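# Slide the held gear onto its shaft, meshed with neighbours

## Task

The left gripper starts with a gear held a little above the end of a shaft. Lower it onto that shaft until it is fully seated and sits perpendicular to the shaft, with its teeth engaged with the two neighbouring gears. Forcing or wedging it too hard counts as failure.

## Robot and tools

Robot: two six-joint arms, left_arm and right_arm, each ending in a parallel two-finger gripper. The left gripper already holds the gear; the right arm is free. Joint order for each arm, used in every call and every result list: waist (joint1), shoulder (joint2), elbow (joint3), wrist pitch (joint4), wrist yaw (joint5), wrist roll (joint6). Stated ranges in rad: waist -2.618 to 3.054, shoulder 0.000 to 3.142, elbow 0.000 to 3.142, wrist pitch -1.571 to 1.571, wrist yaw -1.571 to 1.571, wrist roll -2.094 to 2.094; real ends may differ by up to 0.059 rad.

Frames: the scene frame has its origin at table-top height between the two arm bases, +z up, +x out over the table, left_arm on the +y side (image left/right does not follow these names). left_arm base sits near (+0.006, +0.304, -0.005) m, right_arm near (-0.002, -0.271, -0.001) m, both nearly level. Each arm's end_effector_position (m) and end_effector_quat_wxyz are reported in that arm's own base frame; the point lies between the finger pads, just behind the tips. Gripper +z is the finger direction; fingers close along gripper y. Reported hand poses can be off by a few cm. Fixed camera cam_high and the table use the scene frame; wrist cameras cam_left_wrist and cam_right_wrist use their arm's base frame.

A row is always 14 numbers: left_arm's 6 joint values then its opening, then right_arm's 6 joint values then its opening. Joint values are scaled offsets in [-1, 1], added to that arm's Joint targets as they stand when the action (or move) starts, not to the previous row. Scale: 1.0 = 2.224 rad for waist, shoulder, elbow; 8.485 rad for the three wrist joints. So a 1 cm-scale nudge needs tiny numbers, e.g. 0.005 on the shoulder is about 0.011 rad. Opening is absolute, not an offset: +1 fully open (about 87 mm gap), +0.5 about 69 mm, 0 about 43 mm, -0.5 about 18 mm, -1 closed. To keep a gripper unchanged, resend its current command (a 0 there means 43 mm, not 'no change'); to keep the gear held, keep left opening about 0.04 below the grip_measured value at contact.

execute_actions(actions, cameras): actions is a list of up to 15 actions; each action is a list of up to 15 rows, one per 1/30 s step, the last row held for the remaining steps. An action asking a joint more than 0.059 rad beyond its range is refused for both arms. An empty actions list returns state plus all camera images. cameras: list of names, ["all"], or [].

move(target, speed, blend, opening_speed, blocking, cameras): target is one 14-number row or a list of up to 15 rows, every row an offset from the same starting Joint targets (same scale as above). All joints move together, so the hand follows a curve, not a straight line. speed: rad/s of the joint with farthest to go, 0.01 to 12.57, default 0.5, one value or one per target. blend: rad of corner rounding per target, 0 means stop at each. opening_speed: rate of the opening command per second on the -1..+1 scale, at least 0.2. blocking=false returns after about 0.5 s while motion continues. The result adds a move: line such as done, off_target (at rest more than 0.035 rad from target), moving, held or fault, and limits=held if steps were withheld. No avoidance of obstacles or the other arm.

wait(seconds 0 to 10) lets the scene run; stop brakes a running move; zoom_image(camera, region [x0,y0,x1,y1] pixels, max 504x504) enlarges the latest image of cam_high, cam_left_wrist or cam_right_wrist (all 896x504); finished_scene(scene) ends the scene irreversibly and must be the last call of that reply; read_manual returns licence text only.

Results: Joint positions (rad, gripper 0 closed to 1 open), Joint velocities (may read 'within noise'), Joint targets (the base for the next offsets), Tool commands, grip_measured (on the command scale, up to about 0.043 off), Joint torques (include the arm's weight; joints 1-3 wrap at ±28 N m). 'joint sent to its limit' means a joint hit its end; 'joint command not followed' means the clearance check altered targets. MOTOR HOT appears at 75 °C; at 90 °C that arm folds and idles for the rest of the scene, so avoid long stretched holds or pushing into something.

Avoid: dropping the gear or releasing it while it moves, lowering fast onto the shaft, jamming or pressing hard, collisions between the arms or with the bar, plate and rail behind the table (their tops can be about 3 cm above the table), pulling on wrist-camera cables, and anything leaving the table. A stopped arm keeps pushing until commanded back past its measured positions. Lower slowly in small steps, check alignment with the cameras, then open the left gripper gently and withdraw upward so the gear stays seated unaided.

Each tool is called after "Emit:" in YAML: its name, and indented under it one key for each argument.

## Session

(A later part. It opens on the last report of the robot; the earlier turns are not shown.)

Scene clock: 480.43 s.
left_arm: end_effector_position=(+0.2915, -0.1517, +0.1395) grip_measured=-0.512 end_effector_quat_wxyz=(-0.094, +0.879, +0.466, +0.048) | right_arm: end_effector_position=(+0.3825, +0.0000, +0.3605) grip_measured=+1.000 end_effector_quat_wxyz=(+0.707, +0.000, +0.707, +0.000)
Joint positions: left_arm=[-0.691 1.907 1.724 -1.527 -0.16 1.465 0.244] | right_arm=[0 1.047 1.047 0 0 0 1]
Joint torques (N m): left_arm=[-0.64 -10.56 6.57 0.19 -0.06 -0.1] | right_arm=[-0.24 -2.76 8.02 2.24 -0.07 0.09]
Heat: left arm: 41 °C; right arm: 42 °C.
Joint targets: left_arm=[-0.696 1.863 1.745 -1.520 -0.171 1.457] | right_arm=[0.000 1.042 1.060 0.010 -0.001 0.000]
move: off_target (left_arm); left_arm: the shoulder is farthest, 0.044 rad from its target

Emit:
move:
  target:
    - [0,-0.0175,0,0.0059,0.0019,0,-1,0,0,0,0,0,0,1]
    - [0,-0.0175,-0.0594,0.0059,0.0019,0,-1,0,0,0,0,0,0,1]
  speed: 0.2
  cameras: ["cam_left_wrist","cam_high"]

Emit:
zoom_image:
  camera: "cam_high"
  region: [475, 225, 565, 305]

Emit:
zoom_image:
  camera: "cam_left_wrist"
  region: [310, 60, 720, 340]

Scene clock: 518.13 s.
left_arm: end_effector_position=(+0.2812, -0.1431, +0.1269) grip_measured=-0.512 end_effector_quat_wxyz=(-0.101, +0.878, +0.465, +0.045) | right_arm: end_effector_position=(+0.3825, +0.0000, +0.3605) grip_measured=+1.000 end_effector_quat_wxyz=(+0.707, +0.000, +0.707, +0.000)
Joint positions: left_arm=[-0.691 1.866 1.618 -1.476 -0.16 1.465 0.244] | right_arm=[0 1.047 1.047 0 0 0 1]
Joint torques (N m): left_arm=[-0.66 -10.14 4.48 0.16 0.16 -0.11] | right_arm=[-0.24 -2.76 8.02 2.24 -0.07 0.09]
Heat: left arm: 43 °C; right arm: 43 °C.
Joint targets: left_arm=[-0.696 1.824 1.613 -1.470 -0.155 1.457] | right_arm=[0.000 1.042 1.060 0.010 -0.001 0.000]
move: off_target (left_arm); left_arm: the shoulder is farthest, 0.042 rad from its target
camera_calibration:
cam_left_wrist: T_world_to_cam=[[-0.823946, 0.551268, 0.131211, 0.292433], [0.362988, 0.335642, 0.869243, -0.145045], [0.435146, 0.763837, -0.476655, 0.188986], [0, 0, 0, 1]] pos_world=[0.211362, -0.256881, 0.17779]
Images, in order (width x height): cam_high 896x504, cam_left_wrist 896x504.

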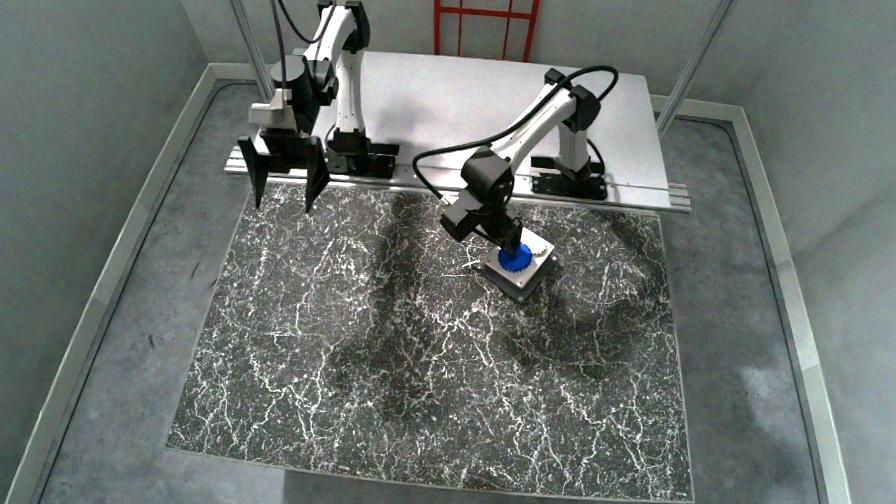

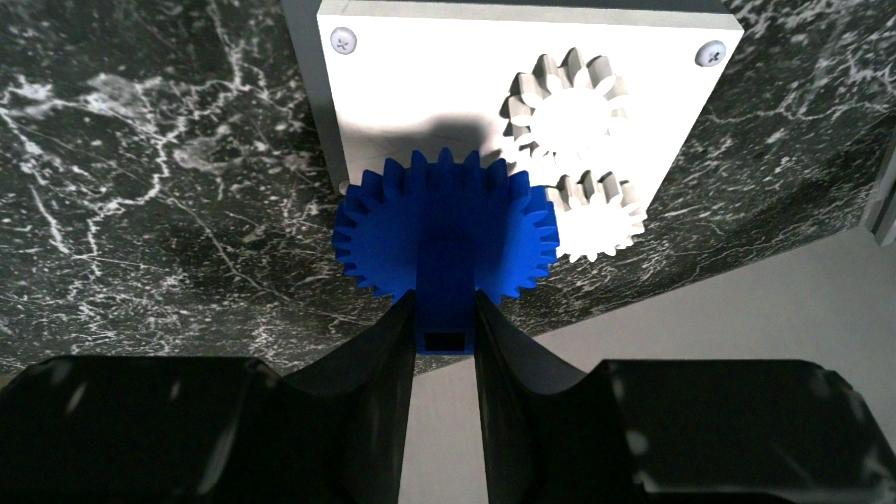

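Scaled by 5.600 from the camera's 896x504 image, which has a finer 1280x720 frame.

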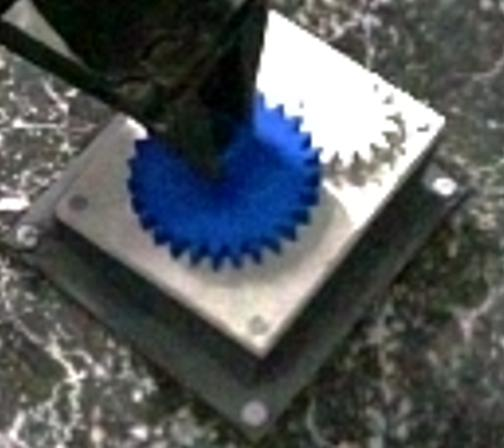

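Scaled by 1.229 from the camera's 896x504 image, which has a finer 1280x720 frame.

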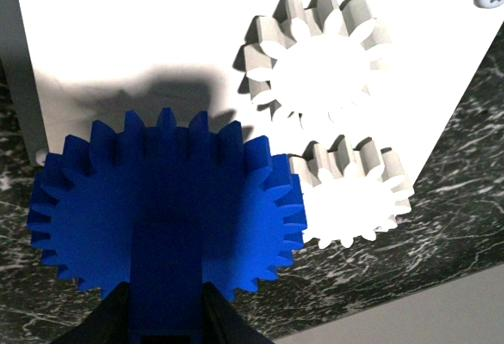

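Emit:
move:
  target: [0,-0.0053,-0.0122,0.0018,0,0,-1,0,0,0,0,0,0,1]
  speed: 0.1

Scene clock: 565.03 s.
left_arm: end_effector_position=(+0.2786, -0.1410, +0.1236) grip_measured=-0.512 end_effector_quat_wxyz=(-0.102, +0.878, +0.465, +0.044) | right_arm: end_effector_position=(+0.3825, +0.0000, +0.3605) grip_measured=+1.000 end_effector_quat_wxyz=(+0.707, +0.000, +0.707, +0.000)
Joint positions: left_arm=[-0.691 1.856 1.592 -1.463 -0.16 1.465 0.244] | right_arm=[0 1.047 1.047 0 0 0 1]
Joint torques (N m): left_arm=[-0.61 -10.28 4.4 0.14 0.13 -0.1] | right_arm=[-0.24 -2.76 8.02 2.24 -0.07 0.09]
Heat: left arm: 45 °C; right arm: 43 °C.
Joint targets: left_arm=[-0.696 1.813 1.585 -1.455 -0.155 1.457] | right_arm=[0.000 1.042 1.060 0.010 -0.001 0.000]
move: off_target (left_arm); left_arm: the shoulder is farthest, 0.044 rad from its target

Emit:
move:
  target: [0.0009,-0.0011,-0.0084,0.0019,0,0,-1,0,0,0,0,0,0,1]
  speed: 0.06

Scene clock: 571.43 s.
left_arm: end_effector_position=(+0.2781, -0.1406, +0.1190) grip_measured=-0.512 end_effector_quat_wxyz=(-0.103, +0.878, +0.465, +0.044) | right_arm: end_effector_position=(+0.3825, +0.0000, +0.3605) grip_measured=+1.000 end_effector_quat_wxyz=(+0.707, +0.000, +0.707, +0.000)
Joint positions: left_arm=[-0.691 1.856 1.573 -1.447 -0.16 1.465 0.244] | right_arm=[0 1.047 1.047 0 0 0 1]
Joint torques (N m): left_arm=[-0.42 -10.5 4.44 0.16 0.15 -0.08] | right_arm=[-0.25 -2.76 8.02 2.24 -0.07 0.09]
Heat: left arm: 45 °C; right arm: 43 °C.
Joint targets: left_arm=[-0.694 1.810 1.567 -1.439 -0.155 1.457] | right_arm=[0.000 1.042 1.060 0.010 -0.001 0.000]
move: off_target (left_arm); left_arm: the shoulder is farthest, 0.046 rad from its target

Emit:
move:
  target: [0.0015,-0.0013,-0.0084,0.0019,0,0,-1,0,0,0,0,0,0,1]
  speed: 0.06

Scene clock: 575.90 s.
left_arm: end_effector_position=(+0.2773, -0.1399, +0.1177) grip_measured=-0.512 end_effector_quat_wxyz=(-0.101, +0.878, +0.465, +0.045) | right_arm: end_effector_position=(+0.3825, +0.0000, +0.3605) grip_measured=+1.000 end_effector_quat_wxyz=(+0.707, +0.000, +0.707, +0.000)
Joint positions: left_arm=[-0.691 1.847 1.557 -1.434 -0.16 1.465 0.244] | right_arm=[0 1.047 1.047 0 0 0 1]
Joint torques (N m): left_arm=[-0.16 -9.87 4.23 0.21 0.13 -0.1] | right_arm=[-0.24 -2.76 8.02 2.24 -0.07 0.09]
Heat: left arm: 45 °C; right arm: 43 °C.
Joint targets: left_arm=[-0.691 1.807 1.548 -1.423 -0.155 1.457] | right_arm=[0.000 1.042 1.060 0.010 -0.001 0.000]
move: off_target (left_arm); left_arm: the shoulder is farthest, 0.040 rad from its target

Emit:
move:
  target: [0.0009,0,-0.0080,0.0019,0,0,-1,0,0,0,0,0,0,1]
  speed: 0.06

Scene clock: 580.70 s.
left_arm: end_effector_position=(+0.2773, -0.1400, +0.1174) grip_measured=-0.512 end_effector_quat_wxyz=(-0.095, +0.879, +0.466, +0.047) | right_arm: end_effector_position=(+0.3825, +0.0000, +0.3605) grip_measured=+1.000 end_effector_quat_wxyz=(+0.707, +0.000, +0.707, +0.000)
Joint positions: left_arm=[-0.691 1.837 1.545 -1.42 -0.16 1.465 0.244] | right_arm=[0 1.047 1.047 0 0 0 1]
Joint torques (N m): left_arm=[0.06 -8.96 3.93 0.27 0.14 -0.07] | right_arm=[-0.24 -2.76 8.02 2.24 -0.07 0.09]
Heat: left arm: 46 °C; right arm: 43 °C.
Joint targets: left_arm=[-0.689 1.807 1.531 -1.407 -0.155 1.457] | right_arm=[0.000 1.042 1.060 0.010 -0.001 0.000]
move: done

Emit:
move:
  target:
    - [0,0,0.0150,-0.0014,0,0,-1,0,0,0,0,0,0,1]
    - [0.0094,0,0.0150,-0.0014,0,0,-1,0,0,0,0,0,0,1]
  speed: 0.1

Scene clock: 597.20 s.
left_arm: end_effector_position=(+0.2793, -0.1366, +0.1176) grip_measured=-0.512 end_effector_quat_wxyz=(-0.095, +0.875, +0.472, +0.046) | right_arm: end_effector_position=(+0.3825, +0.0000, +0.3605) grip_measured=+1.000 end_effector_quat_wxyz=(+0.707, +0.000, +0.707, +0.000)
Joint positions: left_arm=[-0.677 1.837 1.546 -1.42 -0.158 1.465 0.244] | right_arm=[0 1.047 1.047 0 0 0 1]
Joint torques (N m): left_arm=[0.68 -9.09 6.35 0.15 0.13 -0.1] | right_arm=[-0.24 -2.77 8.02 2.24 -0.07 0.09]
Heat: left arm: 47 °C; right arm: 43 °C.
Joint targets: left_arm=[-0.668 1.807 1.564 -1.419 -0.155 1.457] | right_arm=[0.000 1.042 1.060 0.010 -0.001 0.000]
move: done

Emit:
move:
  target: [0,0,-0.0200,0.0014,0,0,-1,0,0,0,0,0,0,1]
  speed: 0.08

Scene clock: 601.20 s.
left_arm: end_effector_position=(+0.2777, -0.1356, +0.1134) grip_measured=-0.512 end_effector_quat_wxyz=(-0.098, +0.875, +0.471, +0.044) | right_arm: end_effector_position=(+0.3825, +0.0000, +0.3605) grip_measured=+1.000 end_effector_quat_wxyz=(+0.707, +0.000, +0.707, +0.000)
Joint positions: left_arm=[-0.677 1.837 1.529 -1.41 -0.157 1.465 0.244] | right_arm=[0 1.047 1.047 0 0 0 1]
Joint torques (N m): left_arm=[0.75 -9.02 4.22 0.15 0.11 -0.08] | right_arm=[-0.24 -2.77 8.02 2.24 -0.06 0.09]
Heat: left arm: 47 °C; right arm: 43 °C.
Joint targets: left_arm=[-0.668 1.807 1.519 -1.406 -0.155 1.457] | right_arm=[0.000 1.042 1.060 0.010 -0.001 0.000]
move: done

Emit:
move:
  target: [0.0009,0,-0.0084,0.0019,0,0,-1,0,0,0,0,0,0,1]
  speed: 0.06

Emit:
move:
  target: [0.0009,0,-0.0084,0.0019,0,0,-1,0,0,0,0,0,0,1]
  speed: 0.06
  cameras: ["cam_left_wrist","cam_high"]

Emit:
zoom_image:
  camera: "cam_left_wrist"
  region: [310, 60, 720, 340]

Emit:
zoom_image:
  camera: "cam_high"
  region: [475, 225, 565, 305]

Scene clock: 610.37 s.
left_arm: end_effector_position=(+0.2778, -0.1357, +0.1128) grip_measured=-0.512 end_effector_quat_wxyz=(-0.095, +0.875, +0.472, +0.045) | right_arm: end_effector_position=(+0.3825, +0.0000, +0.3605) grip_measured=+1.000 end_effector_quat_wxyz=(+0.707, +0.000, +0.707, +0.000)
Joint positions: left_arm=[-0.677 1.831 1.52 -1.4 -0.157 1.465 0.244] | right_arm=[0 1.047 1.047 0 0 0 1]
Joint torques (N m): left_arm=[0.81 -8.57 3.34 0.22 0.1 -0.1] | right_arm=[-0.24 -2.77 8.02 2.24 -0.07 0.09]
Heat: left arm: 47 °C; right arm: 43 °C.
Joint targets: left_arm=[-0.666 1.807 1.501 -1.390 -0.155 1.457] | right_arm=[0.000 1.042 1.060 0.010 -0.001 0.000]
move: done

Scene clock: 611.07 s.
left_arm: end_effector_position=(+0.2777, -0.1356, +0.1127) grip_measured=-0.512 end_effector_quat_wxyz=(-0.090, +0.876, +0.472, +0.047) | right_arm: end_effector_position=(+0.3825, +0.0000, +0.3605) grip_measured=+1.000 end_effector_quat_wxyz=(+0.707, +0.000, +0.707, +0.000)
Joint positions: left_arm=[-0.677 1.821 1.508 -1.388 -0.157 1.465 0.244] | right_arm=[0 1.047 1.047 0 0 0 1]
Joint torques (N m): left_arm=[1.16 -7.64 2.89 0.28 0.1 -0.1] | right_arm=[-0.24 -2.76 8.01 2.24 -0.07 0.09]
Heat: left arm: 47 °C; right arm: 43 °C.
Joint targets: left_arm=[-0.664 1.807 1.482 -1.374 -0.155 1.457] | right_arm=[0.000 1.042 1.060 0.010 -0.001 0.000]
move: done
camera_calibration:
cam_left_wrist: T_world_to_cam=[[-0.83365, 0.541583, 0.108237, 0.291222], [0.343837, 0.355569, 0.869107, -0.12594], [0.432208, 0.761747, -0.482637, 0.17906], [0, 0, 0, 1]] pos_world=[0.208689, -0.249339, 0.164355]
Images, in order (width x height): cam_high 896x504, cam_left_wrist 896x504.

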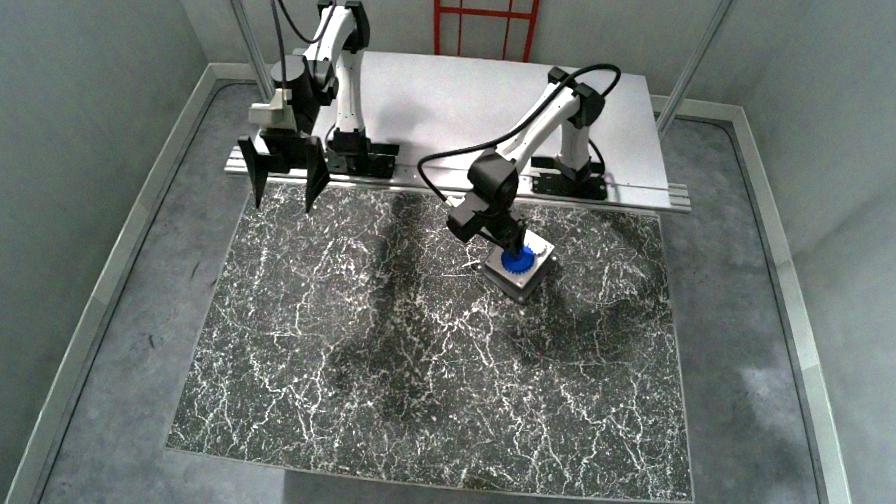

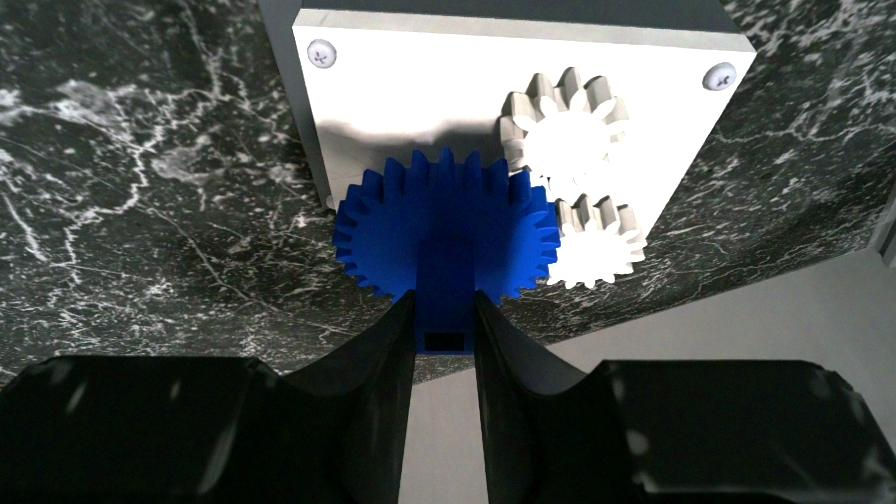

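Scaled by 1.229 from the camera's 896x504 image, which has a finer 1280x720 frame.

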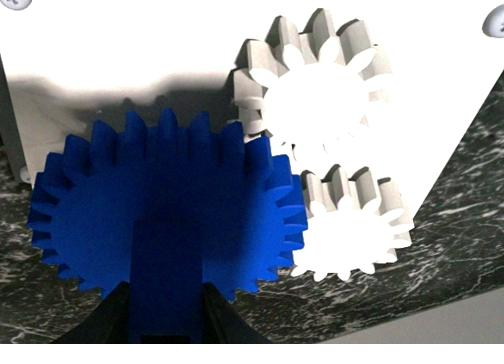

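Scaled by 5.600 from the camera's 896x504 image, which has a finer 1280x720 frame.

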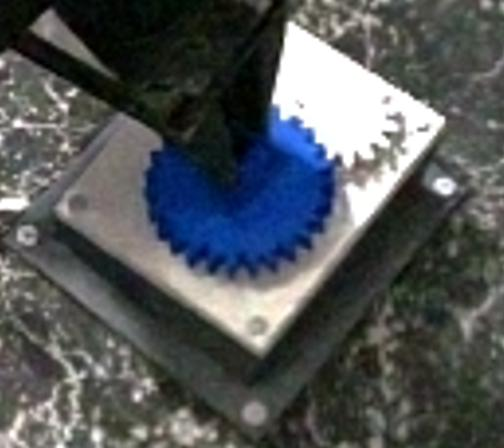

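Emit:
move:
  target: [-0.0036,0,0.0075,-0.0054,0,0,-1,0,0,0,0,0,0,1]
  speed: 0.1

Scene clock: 620.30 s.
left_arm: end_effector_position=(+0.2771, -0.1351, +0.1128) grip_measured=-0.512 end_effector_quat_wxyz=(-0.091, +0.876, +0.472, +0.047) | right_arm: end_effector_position=(+0.3825, +0.0000, +0.3605) grip_measured=+1.000 end_effector_quat_wxyz=(+0.707, +0.000, +0.707, +0.000)
Joint positions: left_arm=[-0.677 1.821 1.508 -1.391 -0.157 1.465 0.244] | right_arm=[0 1.047 1.047 0 0 0 1]
Joint torques (N m): left_arm=[0.39 -7.62 4.19 -0.15 0.11 -0.07] | right_arm=[-0.24 -2.77 8.02 2.24 -0.07 0.1]
Heat: left arm: 46 °C; right arm: 43 °C.
Joint targets: left_arm=[-0.672 1.807 1.498 -1.420 -0.155 1.457] | right_arm=[0.000 1.042 1.060 0.010 -0.001 0.000]
move: done

Emit:
move:
  target: [0,0.0030,-0.0050,-0.0025,0,0,-1,0,0,0,0,0,0,1]
  speed: 0.1
  cameras: ["cam_left_wrist"]

Emit:
zoom_image:
  camera: "cam_left_wrist"
  region: [480, 140, 600, 290]

Scene clock: 629.60 s.
left_arm: end_effector_position=(+0.2768, -0.1349, +0.1128) grip_measured=-0.512 end_effector_quat_wxyz=(-0.092, +0.876, +0.472, +0.046) | right_arm: end_effector_position=(+0.3825, +0.0000, +0.3605) grip_measured=+1.000 end_effector_quat_wxyz=(+0.707, +0.000, +0.707, +0.000)
Joint positions: left_arm=[-0.677 1.821 1.508 -1.392 -0.157 1.465 0.244] | right_arm=[0 1.047 1.047 0 0 0 1]
Joint torques (N m): left_arm=[0.36 -7.16 3.37 -0.32 0.1 -0.1] | right_arm=[-0.24 -2.76 8.02 2.24 -0.06 0.09]
Heat: left arm: 45 °C; right arm: 43 °C.
Joint targets: left_arm=[-0.672 1.814 1.487 -1.441 -0.155 1.457] | right_arm=[0.000 1.042 1.060 0.010 -0.001 0.000]
move: off_target (left_arm); left_arm: the wrist pitch is farthest, 0.049 rad from its target
camera_calibration:
cam_left_wrist: T_world_to_cam=[[-0.833269, 0.541272, 0.11264, 0.289543], [0.346858, 0.353158, 0.868889, -0.127195], [0.430526, 0.763088, -0.48202, 0.179569], [0, 0, 0, 1]] pos_world=[0.208077, -0.248829, 0.164461]
Images, in order (width x height): cam_left_wrist 896x504.

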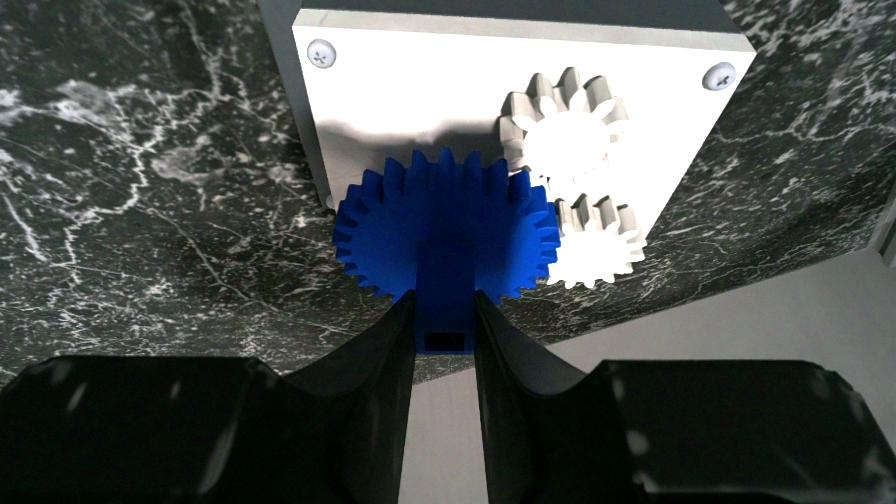

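Scaled by 3.360 from the camera's 896x504 image, which has a finer 1280x720 frame.

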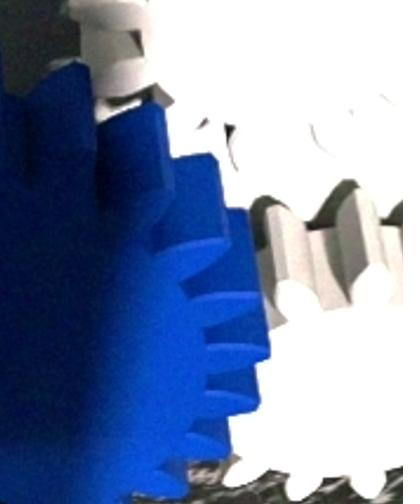

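Emit:
move:
  target: [0,0,0.0060,0.0035,0,0,0,0,0,0,0,0,0,1]
  opening_speed: 0.4
  cameras: ["cam_left_wrist","cam_high"]

Emit:
zoom_image:
  camera: "cam_left_wrist"
  region: [310, 60, 720, 370]

Scene clock: 661.57 s.
left_arm: end_effector_position=(+0.2771, -0.1351, +0.1128) grip_measured=+0.000 end_effector_quat_wxyz=(-0.091, +0.876, +0.472, +0.047) | right_arm: end_effector_position=(+0.3825, +0.0000, +0.3605) grip_measured=+1.000 end_effector_quat_wxyz=(+0.707, +0.000, +0.707, +0.000)
Joint positions: left_arm=[-0.677 1.821 1.508 -1.391 -0.157 1.465 0.5] | right_arm=[0 1.047 1.047 0 0 0 1]
Joint torques (N m): left_arm=[0.31 -7.04 4.41 -0.07 0.12 -0.11] | right_arm=[-0.24 -2.76 8.02 2.24 -0.07 0.1]
Heat: left arm: 43 °C; right arm: 43 °C.
Joint targets: left_arm=[-0.672 1.814 1.501 -1.412 -0.155 1.457] | right_arm=[0.000 1.042 1.060 0.010 -0.001 0.000]
move: done
camera_calibration:
cam_left_wrist: T_world_to_cam=[[-0.833375, 0.541415, 0.111156, 0.290125], [0.345857, 0.353957, 0.868963, -0.126797], [0.431125, 0.762617, -0.482231, 0.179428], [0, 0, 0, 1]] pos_world=[0.208281, -0.249032, 0.164459]
Images, in order (width x height): cam_high 896x504, cam_left_wrist 896x504.

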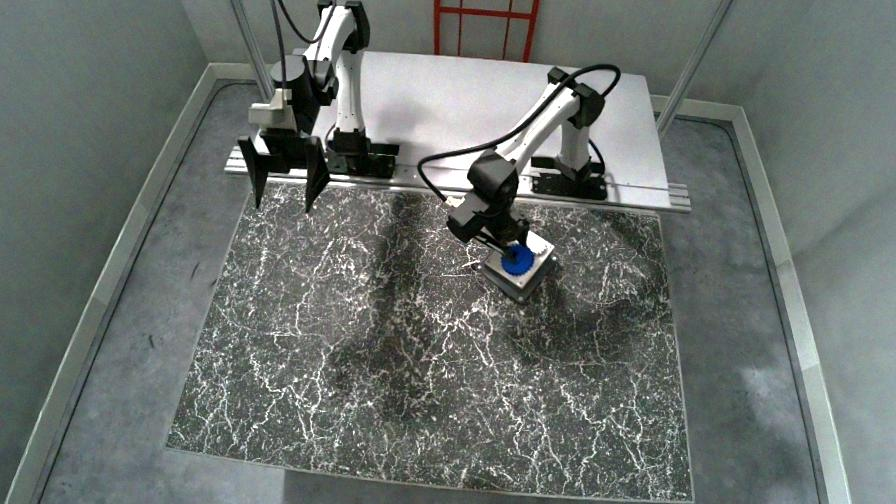

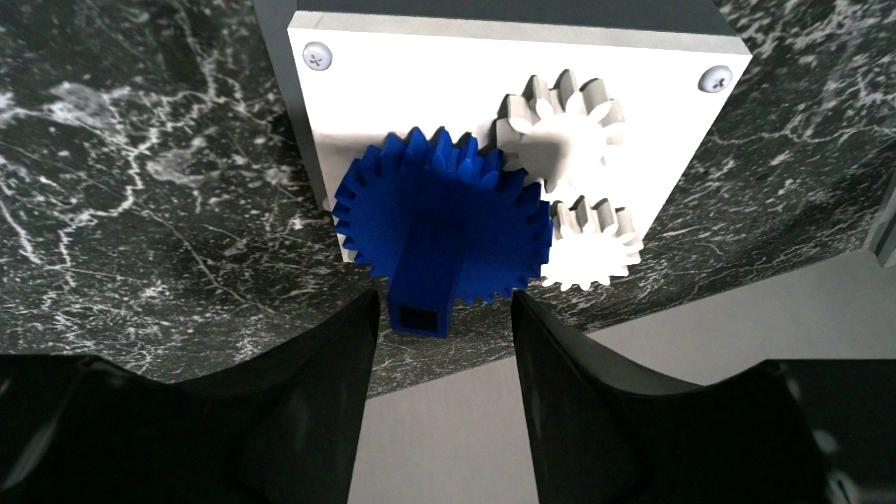

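Scaled by 1.229 from the camera's 896x504 image, which has a finer 1280x720 frame.

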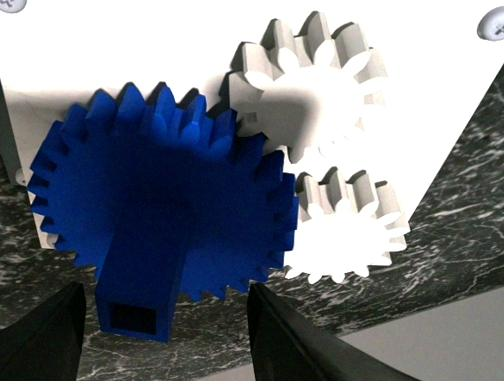

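Emit:
move:
  target: [0,0.06,0.115,-0.0020,0,0,0,0,0,0,0,0,0,1]
  speed: 0.4
  cameras: ["cam_left_wrist","cam_high"]

Emit:
zoom_image:
  camera: "cam_left_wrist"
  region: [310, 60, 720, 370]

Emit:
zoom_image:
  camera: "cam_high"
  region: [475, 225, 565, 305]

Scene clock: 672.40 s.
left_arm: end_effector_position=(+0.3173, -0.1674, +0.1315) grip_measured=+0.000 end_effector_quat_wxyz=(-0.045, +0.875, +0.477, +0.066) | right_arm: end_effector_position=(+0.3825, +0.0000, +0.3605) grip_measured=+1.000 end_effector_quat_wxyz=(+0.707, +0.000, +0.707, +0.000)
Joint positions: left_arm=[-0.677 1.93 1.735 -1.41 -0.157 1.464 0.5] | right_arm=[0 1.047 1.047 0 0 0 1]
Joint torques (N m): left_arm=[0.42 -6.24 6.83 0.13 0.11 -0.11] | right_arm=[-0.23 -2.76 8.02 2.24 -0.06 0.09]
Heat: left arm: 42 °C; right arm: 43 °C.
Joint targets: left_arm=[-0.672 1.948 1.757 -1.429 -0.155 1.458] | right_arm=[0.000 1.042 1.060 0.010 -0.001 0.000]
move: done
camera_calibration:
cam_left_wrist: T_world_to_cam=[[-0.838784, 0.54432, 0.0125384, 0.354221], [0.27803, 0.40841, 0.869426, -0.114937], [0.468125, 0.732746, -0.493905, 0.180536], [0, 0, 0, 1]] pos_world=[0.244557, -0.278155, 0.184656]
Images, in order (width x height): cam_high 896x504, cam_left_wrist 896x504.

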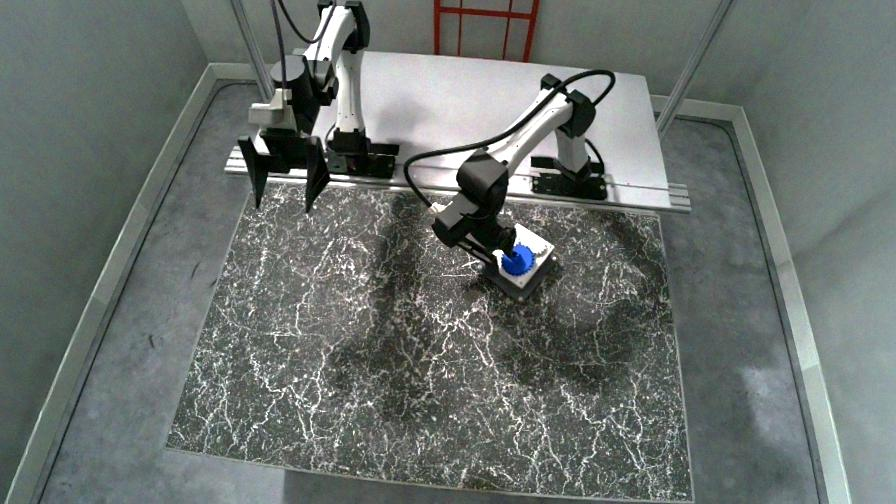

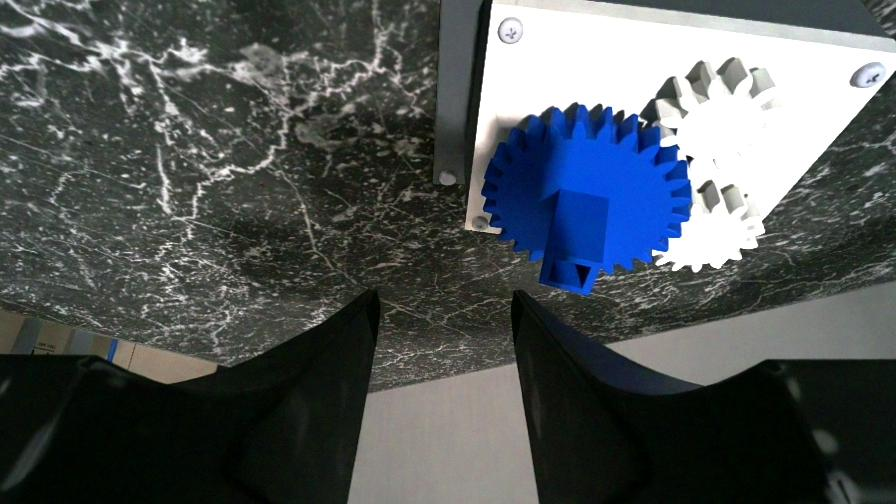

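Scaled by 1.229 from the camera's 896x504 image, which has a finer 1280x720 frame.

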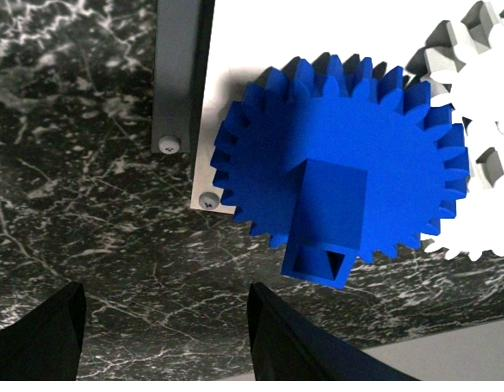

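Scaled by 5.600 from the camera's 896x504 image, which has a finer 1280x720 frame.

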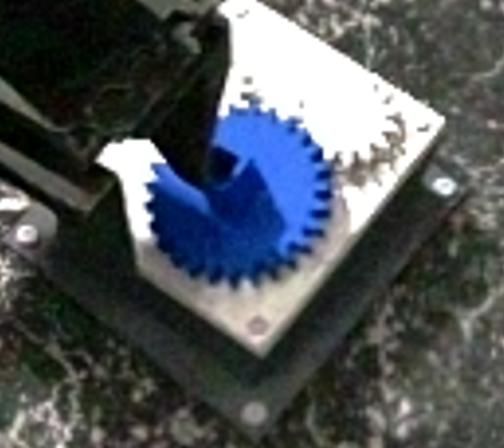

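Emit:
move:
  target:
    - [0,-0.0773,0,0,0,0,0,0,0,0,0,0,0,1]
    - [0,-0.0773,-0.1092,0,0,0,0,0,0,0,0,0,0,1]
  speed: 0.3
  cameras: ["cam_left_wrist"]

Scene clock: 709.77 s.
left_arm: end_effector_position=(+0.2753, -0.1337, +0.1207) grip_measured=+0.000 end_effector_quat_wxyz=(-0.088, +0.875, +0.473, +0.048) | right_arm: end_effector_position=(+0.3825, +0.0000, +0.3605) grip_measured=+1.000 end_effector_quat_wxyz=(+0.707, +0.000, +0.707, +0.000)
Joint positions: left_arm=[-0.677 1.804 1.519 -1.412 -0.157 1.464 0.5] | right_arm=[0 1.047 1.047 0 0 0 1]
Joint torques (N m): left_arm=[0.39 -8.69 4.53 0.01 0.09 -0.08] | right_arm=[-0.24 -2.76 8.02 2.24 -0.07 0.09]
Heat: left arm: 41 °C; right arm: 43 °C.
Joint targets: left_arm=[-0.672 1.776 1.514 -1.428 -0.155 1.458] | right_arm=[0.000 1.042 1.060 0.010 -0.001 0.000]
move: done
camera_calibration:
cam_left_wrist: T_world_to_cam=[[-0.834583, 0.540936, 0.104203, 0.288056], [0.340631, 0.358076, 0.86934, -0.131585], [0.432945, 0.761032, -0.483104, 0.182311], [0, 0, 0, 1]] pos_world=[0.206298, -0.247447, 0.172451]
Images, in order (width x height): cam_left_wrist 896x504.

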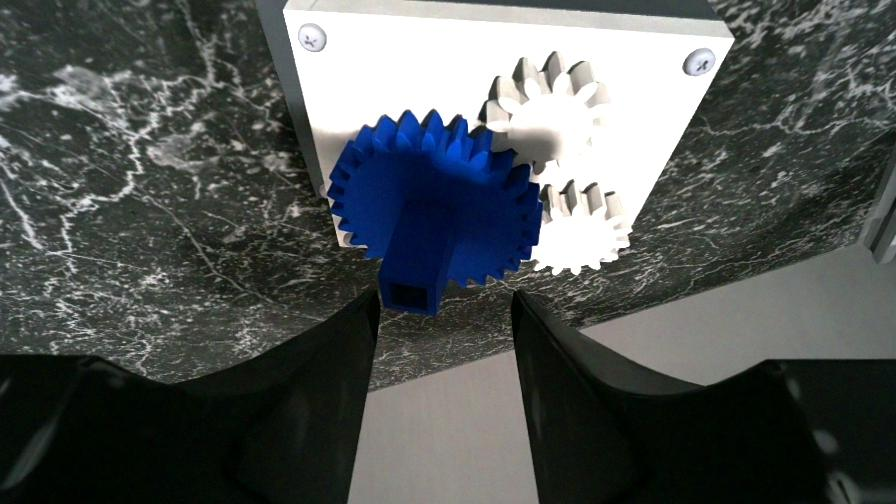

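Emit:
move:
  target: [0,0.0333,0.0139,0,0,0,0,0,0,0,0,0,0,1]
  speed: 0.2
  cameras: ["cam_left_wrist"]

Scene clock: 725.70 s.
left_arm: end_effector_position=(+0.2760, -0.1342, +0.1122) grip_measured=+0.000 end_effector_quat_wxyz=(-0.102, +0.875, +0.472, +0.042) | right_arm: end_effector_position=(+0.3825, +0.0000, +0.3605) grip_measured=+1.000 end_effector_quat_wxyz=(+0.707, +0.000, +0.707, +0.000)
Joint positions: left_arm=[-0.677 1.837 1.523 -1.412 -0.157 1.464 0.5] | right_arm=[0 1.047 1.047 0 0 0 1]
Joint torques (N m): left_arm=[0.31 -5.65 6.63 -0.07 0.1 -0.1] | right_arm=[-0.25 -2.77 8.02 2.24 -0.07 0.09]
Heat: left arm: 42 °C; right arm: 43 °C.
Joint targets: left_arm=[-0.672 1.850 1.545 -1.428 -0.155 1.458] | right_arm=[0.000 1.042 1.060 0.010 -0.001 0.000]
move: done
camera_calibration:
cam_left_wrist: T_world_to_cam=[[-0.831821, 0.538732, 0.133575, 0.285508], [0.360771, 0.341896, 0.867728, -0.131769], [0.421804, 0.769984, -0.478755, 0.182108], [0, 0, 0, 1]] pos_world=[0.208216, -0.248981, 0.163388]
Images, in order (width x height): cam_left_wrist 896x504.

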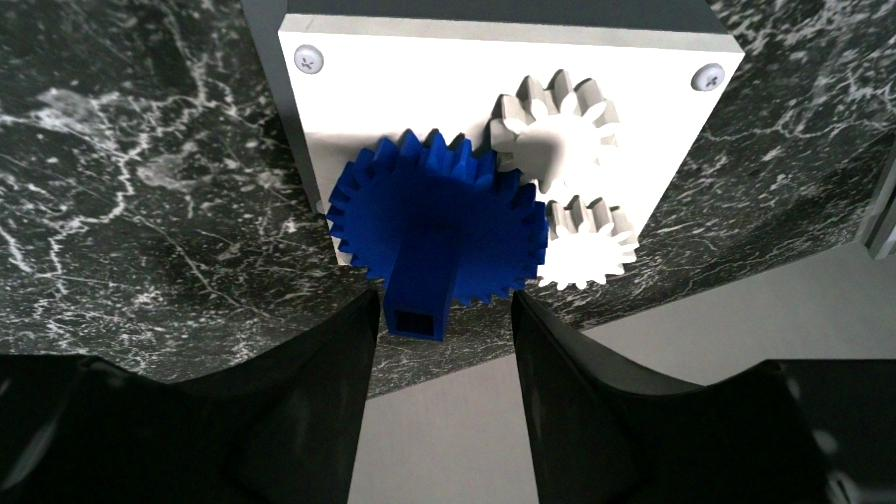

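Emit:
move:
  target: [0,0,0,0,0,0,-0.6,0,0,0,0,0,0,1]
  opening_speed: 0.4
  cameras: ["cam_left_wrist"]

Emit:
zoom_image:
  camera: "cam_left_wrist"
  region: [310, 60, 720, 370]

Scene clock: 734.27 s.
left_arm: end_effector_position=(+0.2803, -0.1377, +0.1139) grip_measured=-0.497 end_effector_quat_wxyz=(-0.091, +0.875, +0.473, +0.047) | right_arm: end_effector_position=(+0.3825, +0.0000, +0.3605) grip_measured=+1.000 end_effector_quat_wxyz=(+0.707, +0.000, +0.707, +0.000)
Joint positions: left_arm=[-0.677 1.837 1.533 -1.4 -0.157 1.464 0.251] | right_arm=[0 1.047 1.047 0 0 0 1]
Joint torques (N m): left_arm=[0.4 -5.78 5.87 -0.13 0.11 -0.11] | right_arm=[-0.24 -2.76 8.02 2.24 -0.07 0.09]
Heat: left arm: 41 °C; right arm: 43 °C.
Joint targets: left_arm=[-0.672 1.850 1.545 -1.429 -0.155 1.458] | right_arm=[0.000 1.042 1.060 0.010 -0.001 0.000]
move: done
camera_calibration:
cam_left_wrist: T_world_to_cam=[[-0.833973, 0.540448, 0.111378, 0.294058], [0.345527, 0.354093, 0.869039, -0.127848], [0.430233, 0.763239, -0.482044, 0.18091], [0, 0, 0, 1]] pos_world=[0.211578, -0.251731, 0.165559]
Images, in order (width x height): cam_left_wrist 896x504.

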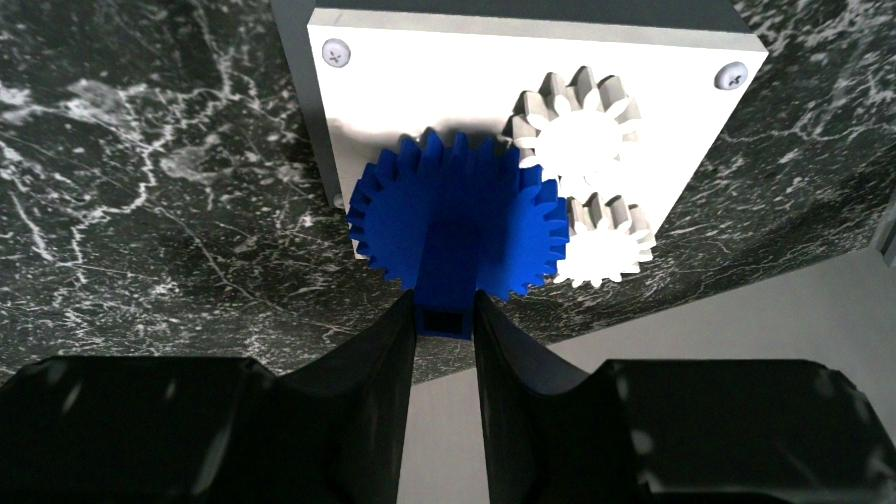

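Scaled by 1.229 from the camera's 896x504 image, which has a finer 1280x720 frame.

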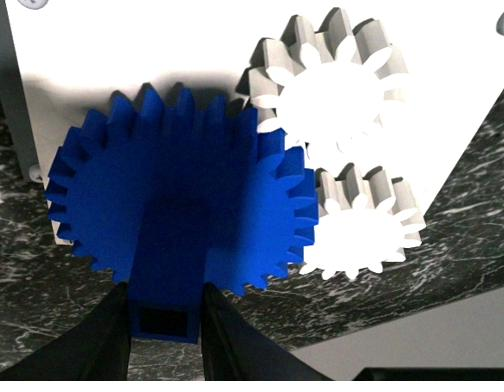

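Emit:
move:
  target: [0,-0.0090,0.002,0,0,0,-1,0,0,0,0,0,0,1]
  opening_speed: 0.4
  speed: 0.1
  cameras: ["cam_left_wrist"]

Emit:
zoom_image:
  camera: "cam_left_wrist"
  region: [310, 60, 720, 370]

Scene clock: 742.57 s.
left_arm: end_effector_position=(+0.2803, -0.1377, +0.1139) grip_measured=-0.497 end_effector_quat_wxyz=(-0.091, +0.875, +0.473, +0.047) | right_arm: end_effector_position=(+0.3825, +0.0000, +0.3605) grip_measured=+1.000 end_effector_quat_wxyz=(+0.707, +0.000, +0.707, +0.000)
Joint positions: left_arm=[-0.677 1.837 1.533 -1.4 -0.157 1.464 0.251] | right_arm=[0 1.047 1.047 0 0 0 1]
Joint torques (N m): left_arm=[0.36 -7.38 6.15 -0.14 0.11 -0.11] | right_arm=[-0.24 -2.76 8.02 2.24 -0.06 0.09]
Heat: left arm: 41 °C; right arm: 43 °C.
Joint targets: left_arm=[-0.672 1.830 1.549 -1.429 -0.155 1.458] | right_arm=[0.000 1.042 1.060 0.010 -0.001 0.000]
move: done
camera_calibration:
cam_left_wrist: T_world_to_cam=[[-0.833973, 0.540448, 0.111378, 0.294058], [0.345527, 0.354093, 0.869039, -0.127848], [0.430233, 0.763239, -0.482044, 0.18091], [0, 0, 0, 1]] pos_world=[0.211578, -0.251731, 0.165559]
Images, in order (width x height): cam_left_wrist 896x504.

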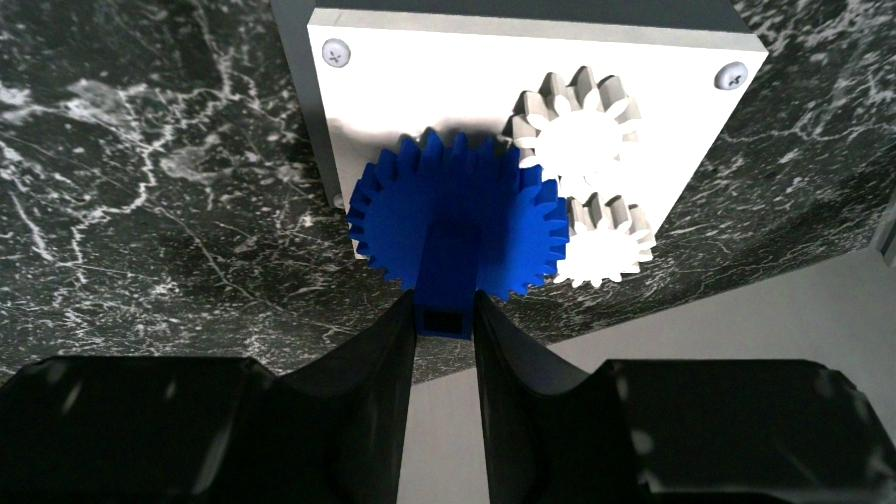

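Scaled by 1.229 from the camera's 896x504 image, which has a finer 1280x720 frame.

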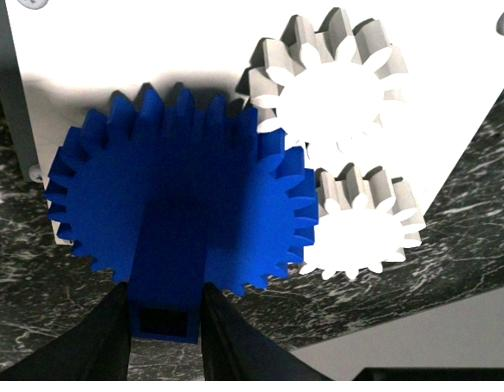

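Emit:
move:
  target: [0,-0.0279,-0.009,0,0,0,-1,0,0,0,0,0,0,1]
  speed: 0.1
  cameras: ["cam_left_wrist"]

Emit:
zoom_image:
  camera: "cam_left_wrist"
  region: [310, 60, 720, 370]

Scene clock: 748.97 s.
left_arm: end_effector_position=(+0.2801, -0.1378, +0.1223) grip_measured=-0.497 end_effector_quat_wxyz=(-0.077, +0.876, +0.474, +0.052) | right_arm: end_effector_position=(+0.3825, +0.0000, +0.3605) grip_measured=+1.000 end_effector_quat_wxyz=(+0.707, +0.000, +0.707, +0.000)
Joint positions: left_arm=[-0.677 1.807 1.533 -1.4 -0.155 1.464 0.251] | right_arm=[0 1.047 1.047 0 0 0 1]
Joint torques (N m): left_arm=[0.35 -9.74 4.62 -0.08 0.08 -0.09] | right_arm=[-0.24 -2.77 8.02 2.24 -0.07 0.09]
Heat: left arm: 41 °C; right arm: 43 °C.
Joint targets: left_arm=[-0.672 1.767 1.529 -1.429 -0.155 1.458] | right_arm=[0.000 1.042 1.060 0.010 -0.001 0.000]
move: off_target (left_arm); left_arm: the shoulder is farthest, 0.039 rad from its target
camera_calibration:
cam_left_wrist: T_world_to_cam=[[-0.836226, 0.542213, 0.0820444, 0.2974], [0.326115, 0.371411, 0.869312, -0.127186], [0.44088, 0.753697, -0.487407, 0.181486], [0, 0, 0, 1]] pos_world=[0.210157, -0.250802, 0.174622]
Images, in order (width x height): cam_left_wrist 896x504.

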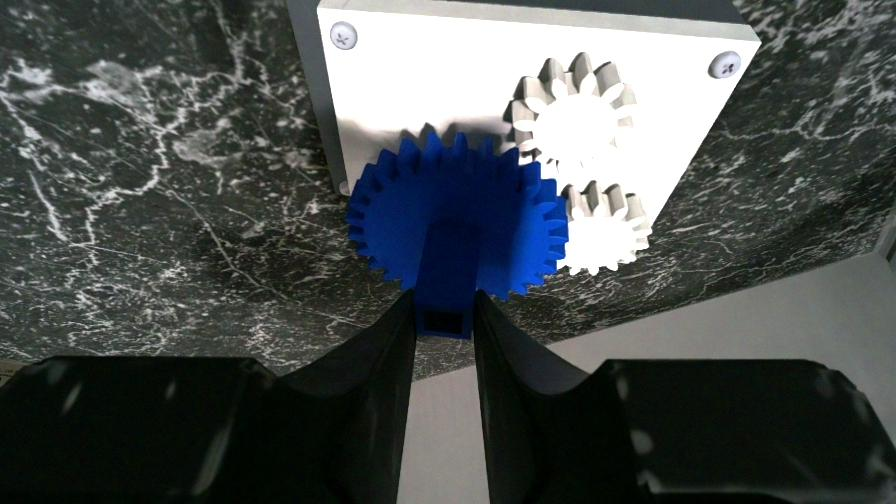

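Scaled by 1.229 from the camera's 896x504 image, which has a finer 1280x720 frame.

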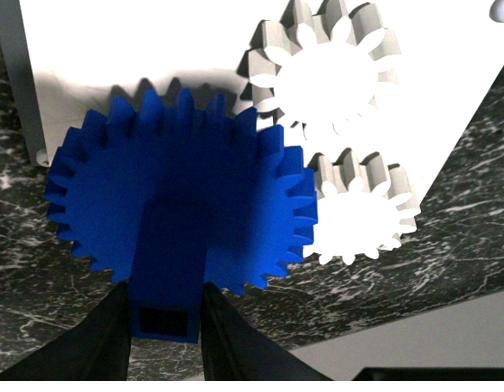

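Emit:
move:
  target: [0,-0.0306,-0.039,0.0138,0,0,-1,0,0,0,0,0,0,1]
  speed: 0.1
  cameras: ["cam_left_wrist"]

Emit:
zoom_image:
  camera: "cam_left_wrist"
  region: [310, 60, 720, 370]

Scene clock: 781.10 s.
left_arm: end_effector_position=(+0.2788, -0.1368, +0.1205) grip_measured=-0.498 end_effector_quat_wxyz=(-0.046, +0.875, +0.477, +0.065) | right_arm: end_effector_position=(+0.3825, +0.0000, +0.3605) grip_measured=+1.000 end_effector_quat_wxyz=(+0.707, +0.000, +0.707, +0.000)
Joint positions: left_arm=[-0.677 1.739 1.449 -1.317 -0.155 1.464 0.251] | right_arm=[0 1.047 1.047 0 0 0 1]
Joint torques (N m): left_arm=[0.35 -9.33 4.68 0.39 0.1 -0.1] | right_arm=[-0.24 -2.76 8.02 2.24 -0.07 0.09]
Heat: left arm: 46 °C; right arm: 44 °C.
Joint targets: left_arm=[-0.672 1.699 1.442 -1.311 -0.155 1.458] | right_arm=[0.000 1.042 1.060 0.010 -0.001 0.000]
move: off_target (left_arm); left_arm: the shoulder is farthest, 0.040 rad from its target
camera_calibration:
cam_left_wrist: T_world_to_cam=[[-0.83879, 0.544238, 0.0153699, 0.304969], [0.280623, 0.407965, 0.868801, -0.107902], [0.466565, 0.733055, -0.494922, 0.171335], [0, 0, 0, 1]] pos_world=[0.206146, -0.247553, 0.173855]
Images, in order (width x height): cam_left_wrist 896x504.

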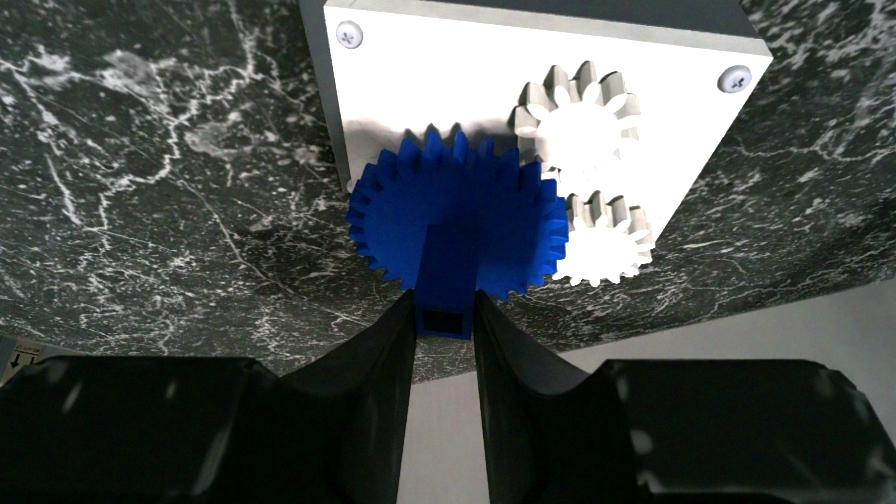

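Scaled by 1.229 from the camera's 896x504 image, which has a finer 1280x720 frame.

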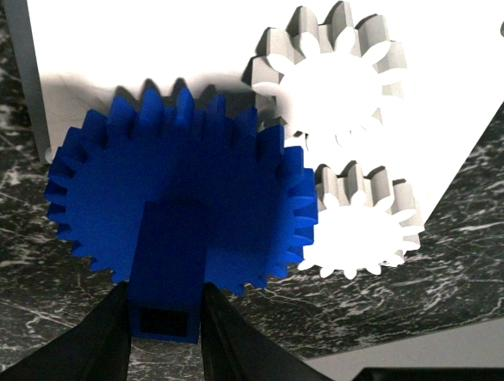

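Emit:
move:
  target: [0.0009,-0.001,-0.0082,0.0019,0,0,-1,0,0,0,0,0,0,1]
  speed: 0.06

Emit:
move:
  target: [0.0009,-0.001,-0.0082,0.0019,0,0,-1,0,0,0,0,0,0,1]
  speed: 0.06
  cameras: ["cam_left_wrist"]

Emit:
zoom_image:
  camera: "cam_left_wrist"
  region: [480, 40, 700, 310]

Scene clock: 788.57 s.
left_arm: end_effector_position=(+0.2785, -0.1365, +0.1177) grip_measured=-0.498 end_effector_quat_wxyz=(-0.045, +0.875, +0.477, +0.065) | right_arm: end_effector_position=(+0.3825, +0.0000, +0.3605) grip_measured=+1.000 end_effector_quat_wxyz=(+0.707, +0.000, +0.707, +0.000)
Joint positions: left_arm=[-0.677 1.735 1.433 -1.301 -0.155 1.464 0.251] | right_arm=[0 1.047 1.047 0 0 0 1]
Joint torques (N m): left_arm=[0.55 -9.02 4.4 0.36 0.1 -0.11] | right_arm=[-0.24 -2.77 8.02 2.24 -0.06 0.09]
Heat: left arm: 46 °C; right arm: 44 °C.
Joint targets: left_arm=[-0.670 1.697 1.424 -1.295 -0.155 1.458] | right_arm=[0.000 1.042 1.060 0.010 -0.001 0.000]
move: off_target (left_arm); left_arm: the shoulder is farthest, 0.038 rad from its target

Scene clock: 789.27 s.
left_arm: end_effector_position=(+0.2783, -0.1364, +0.1174) grip_measured=-0.498 end_effector_quat_wxyz=(-0.040, +0.875, +0.478, +0.067) | right_arm: end_effector_position=(+0.3825, +0.0000, +0.3605) grip_measured=+1.000 end_effector_quat_wxyz=(+0.707, +0.000, +0.707, +0.000)
Joint positions: left_arm=[-0.677 1.724 1.42 -1.288 -0.155 1.464 0.251] | right_arm=[0 1.047 1.047 0 0 0 1]
Joint torques (N m): left_arm=[0.7 -8.25 3.92 0.41 0.11 -0.1] | right_arm=[-0.24 -2.76 8.02 2.23 -0.07 0.09]
Heat: left arm: 46 °C; right arm: 44 °C.
Joint targets: left_arm=[-0.668 1.695 1.406 -1.279 -0.155 1.458] | right_arm=[0.000 1.042 1.060 0.010 -0.001 0.000]
move: done
camera_calibration:
cam_left_wrist: T_world_to_cam=[[-0.838866, 0.544338, 0.000578855, 0.306224], [0.270579, 0.416059, 0.868148, -0.10126], [0.472325, 0.728417, -0.496304, 0.167662], [0, 0, 0, 1]] pos_world=[0.205088, -0.246687, 0.170943]
Images, in order (width x height): cam_left_wrist 896x504.

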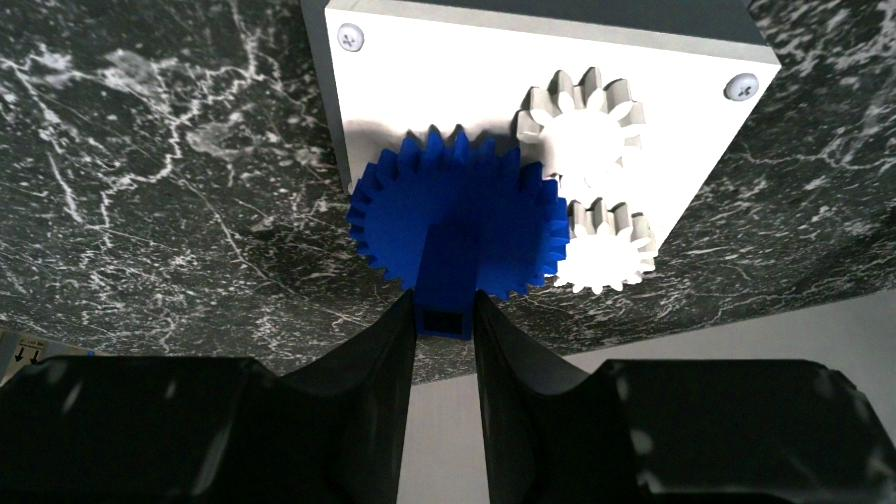

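Scaled by 1.867 from the camera's 896x504 image, which has a finer 1280x720 frame.

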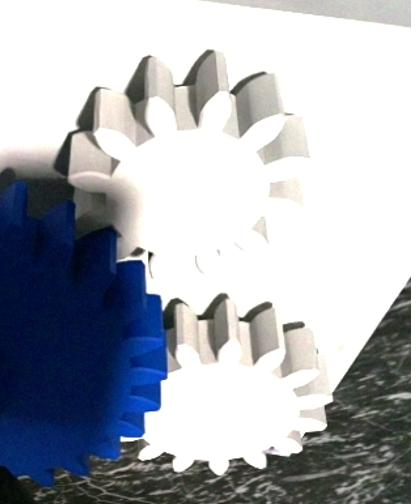

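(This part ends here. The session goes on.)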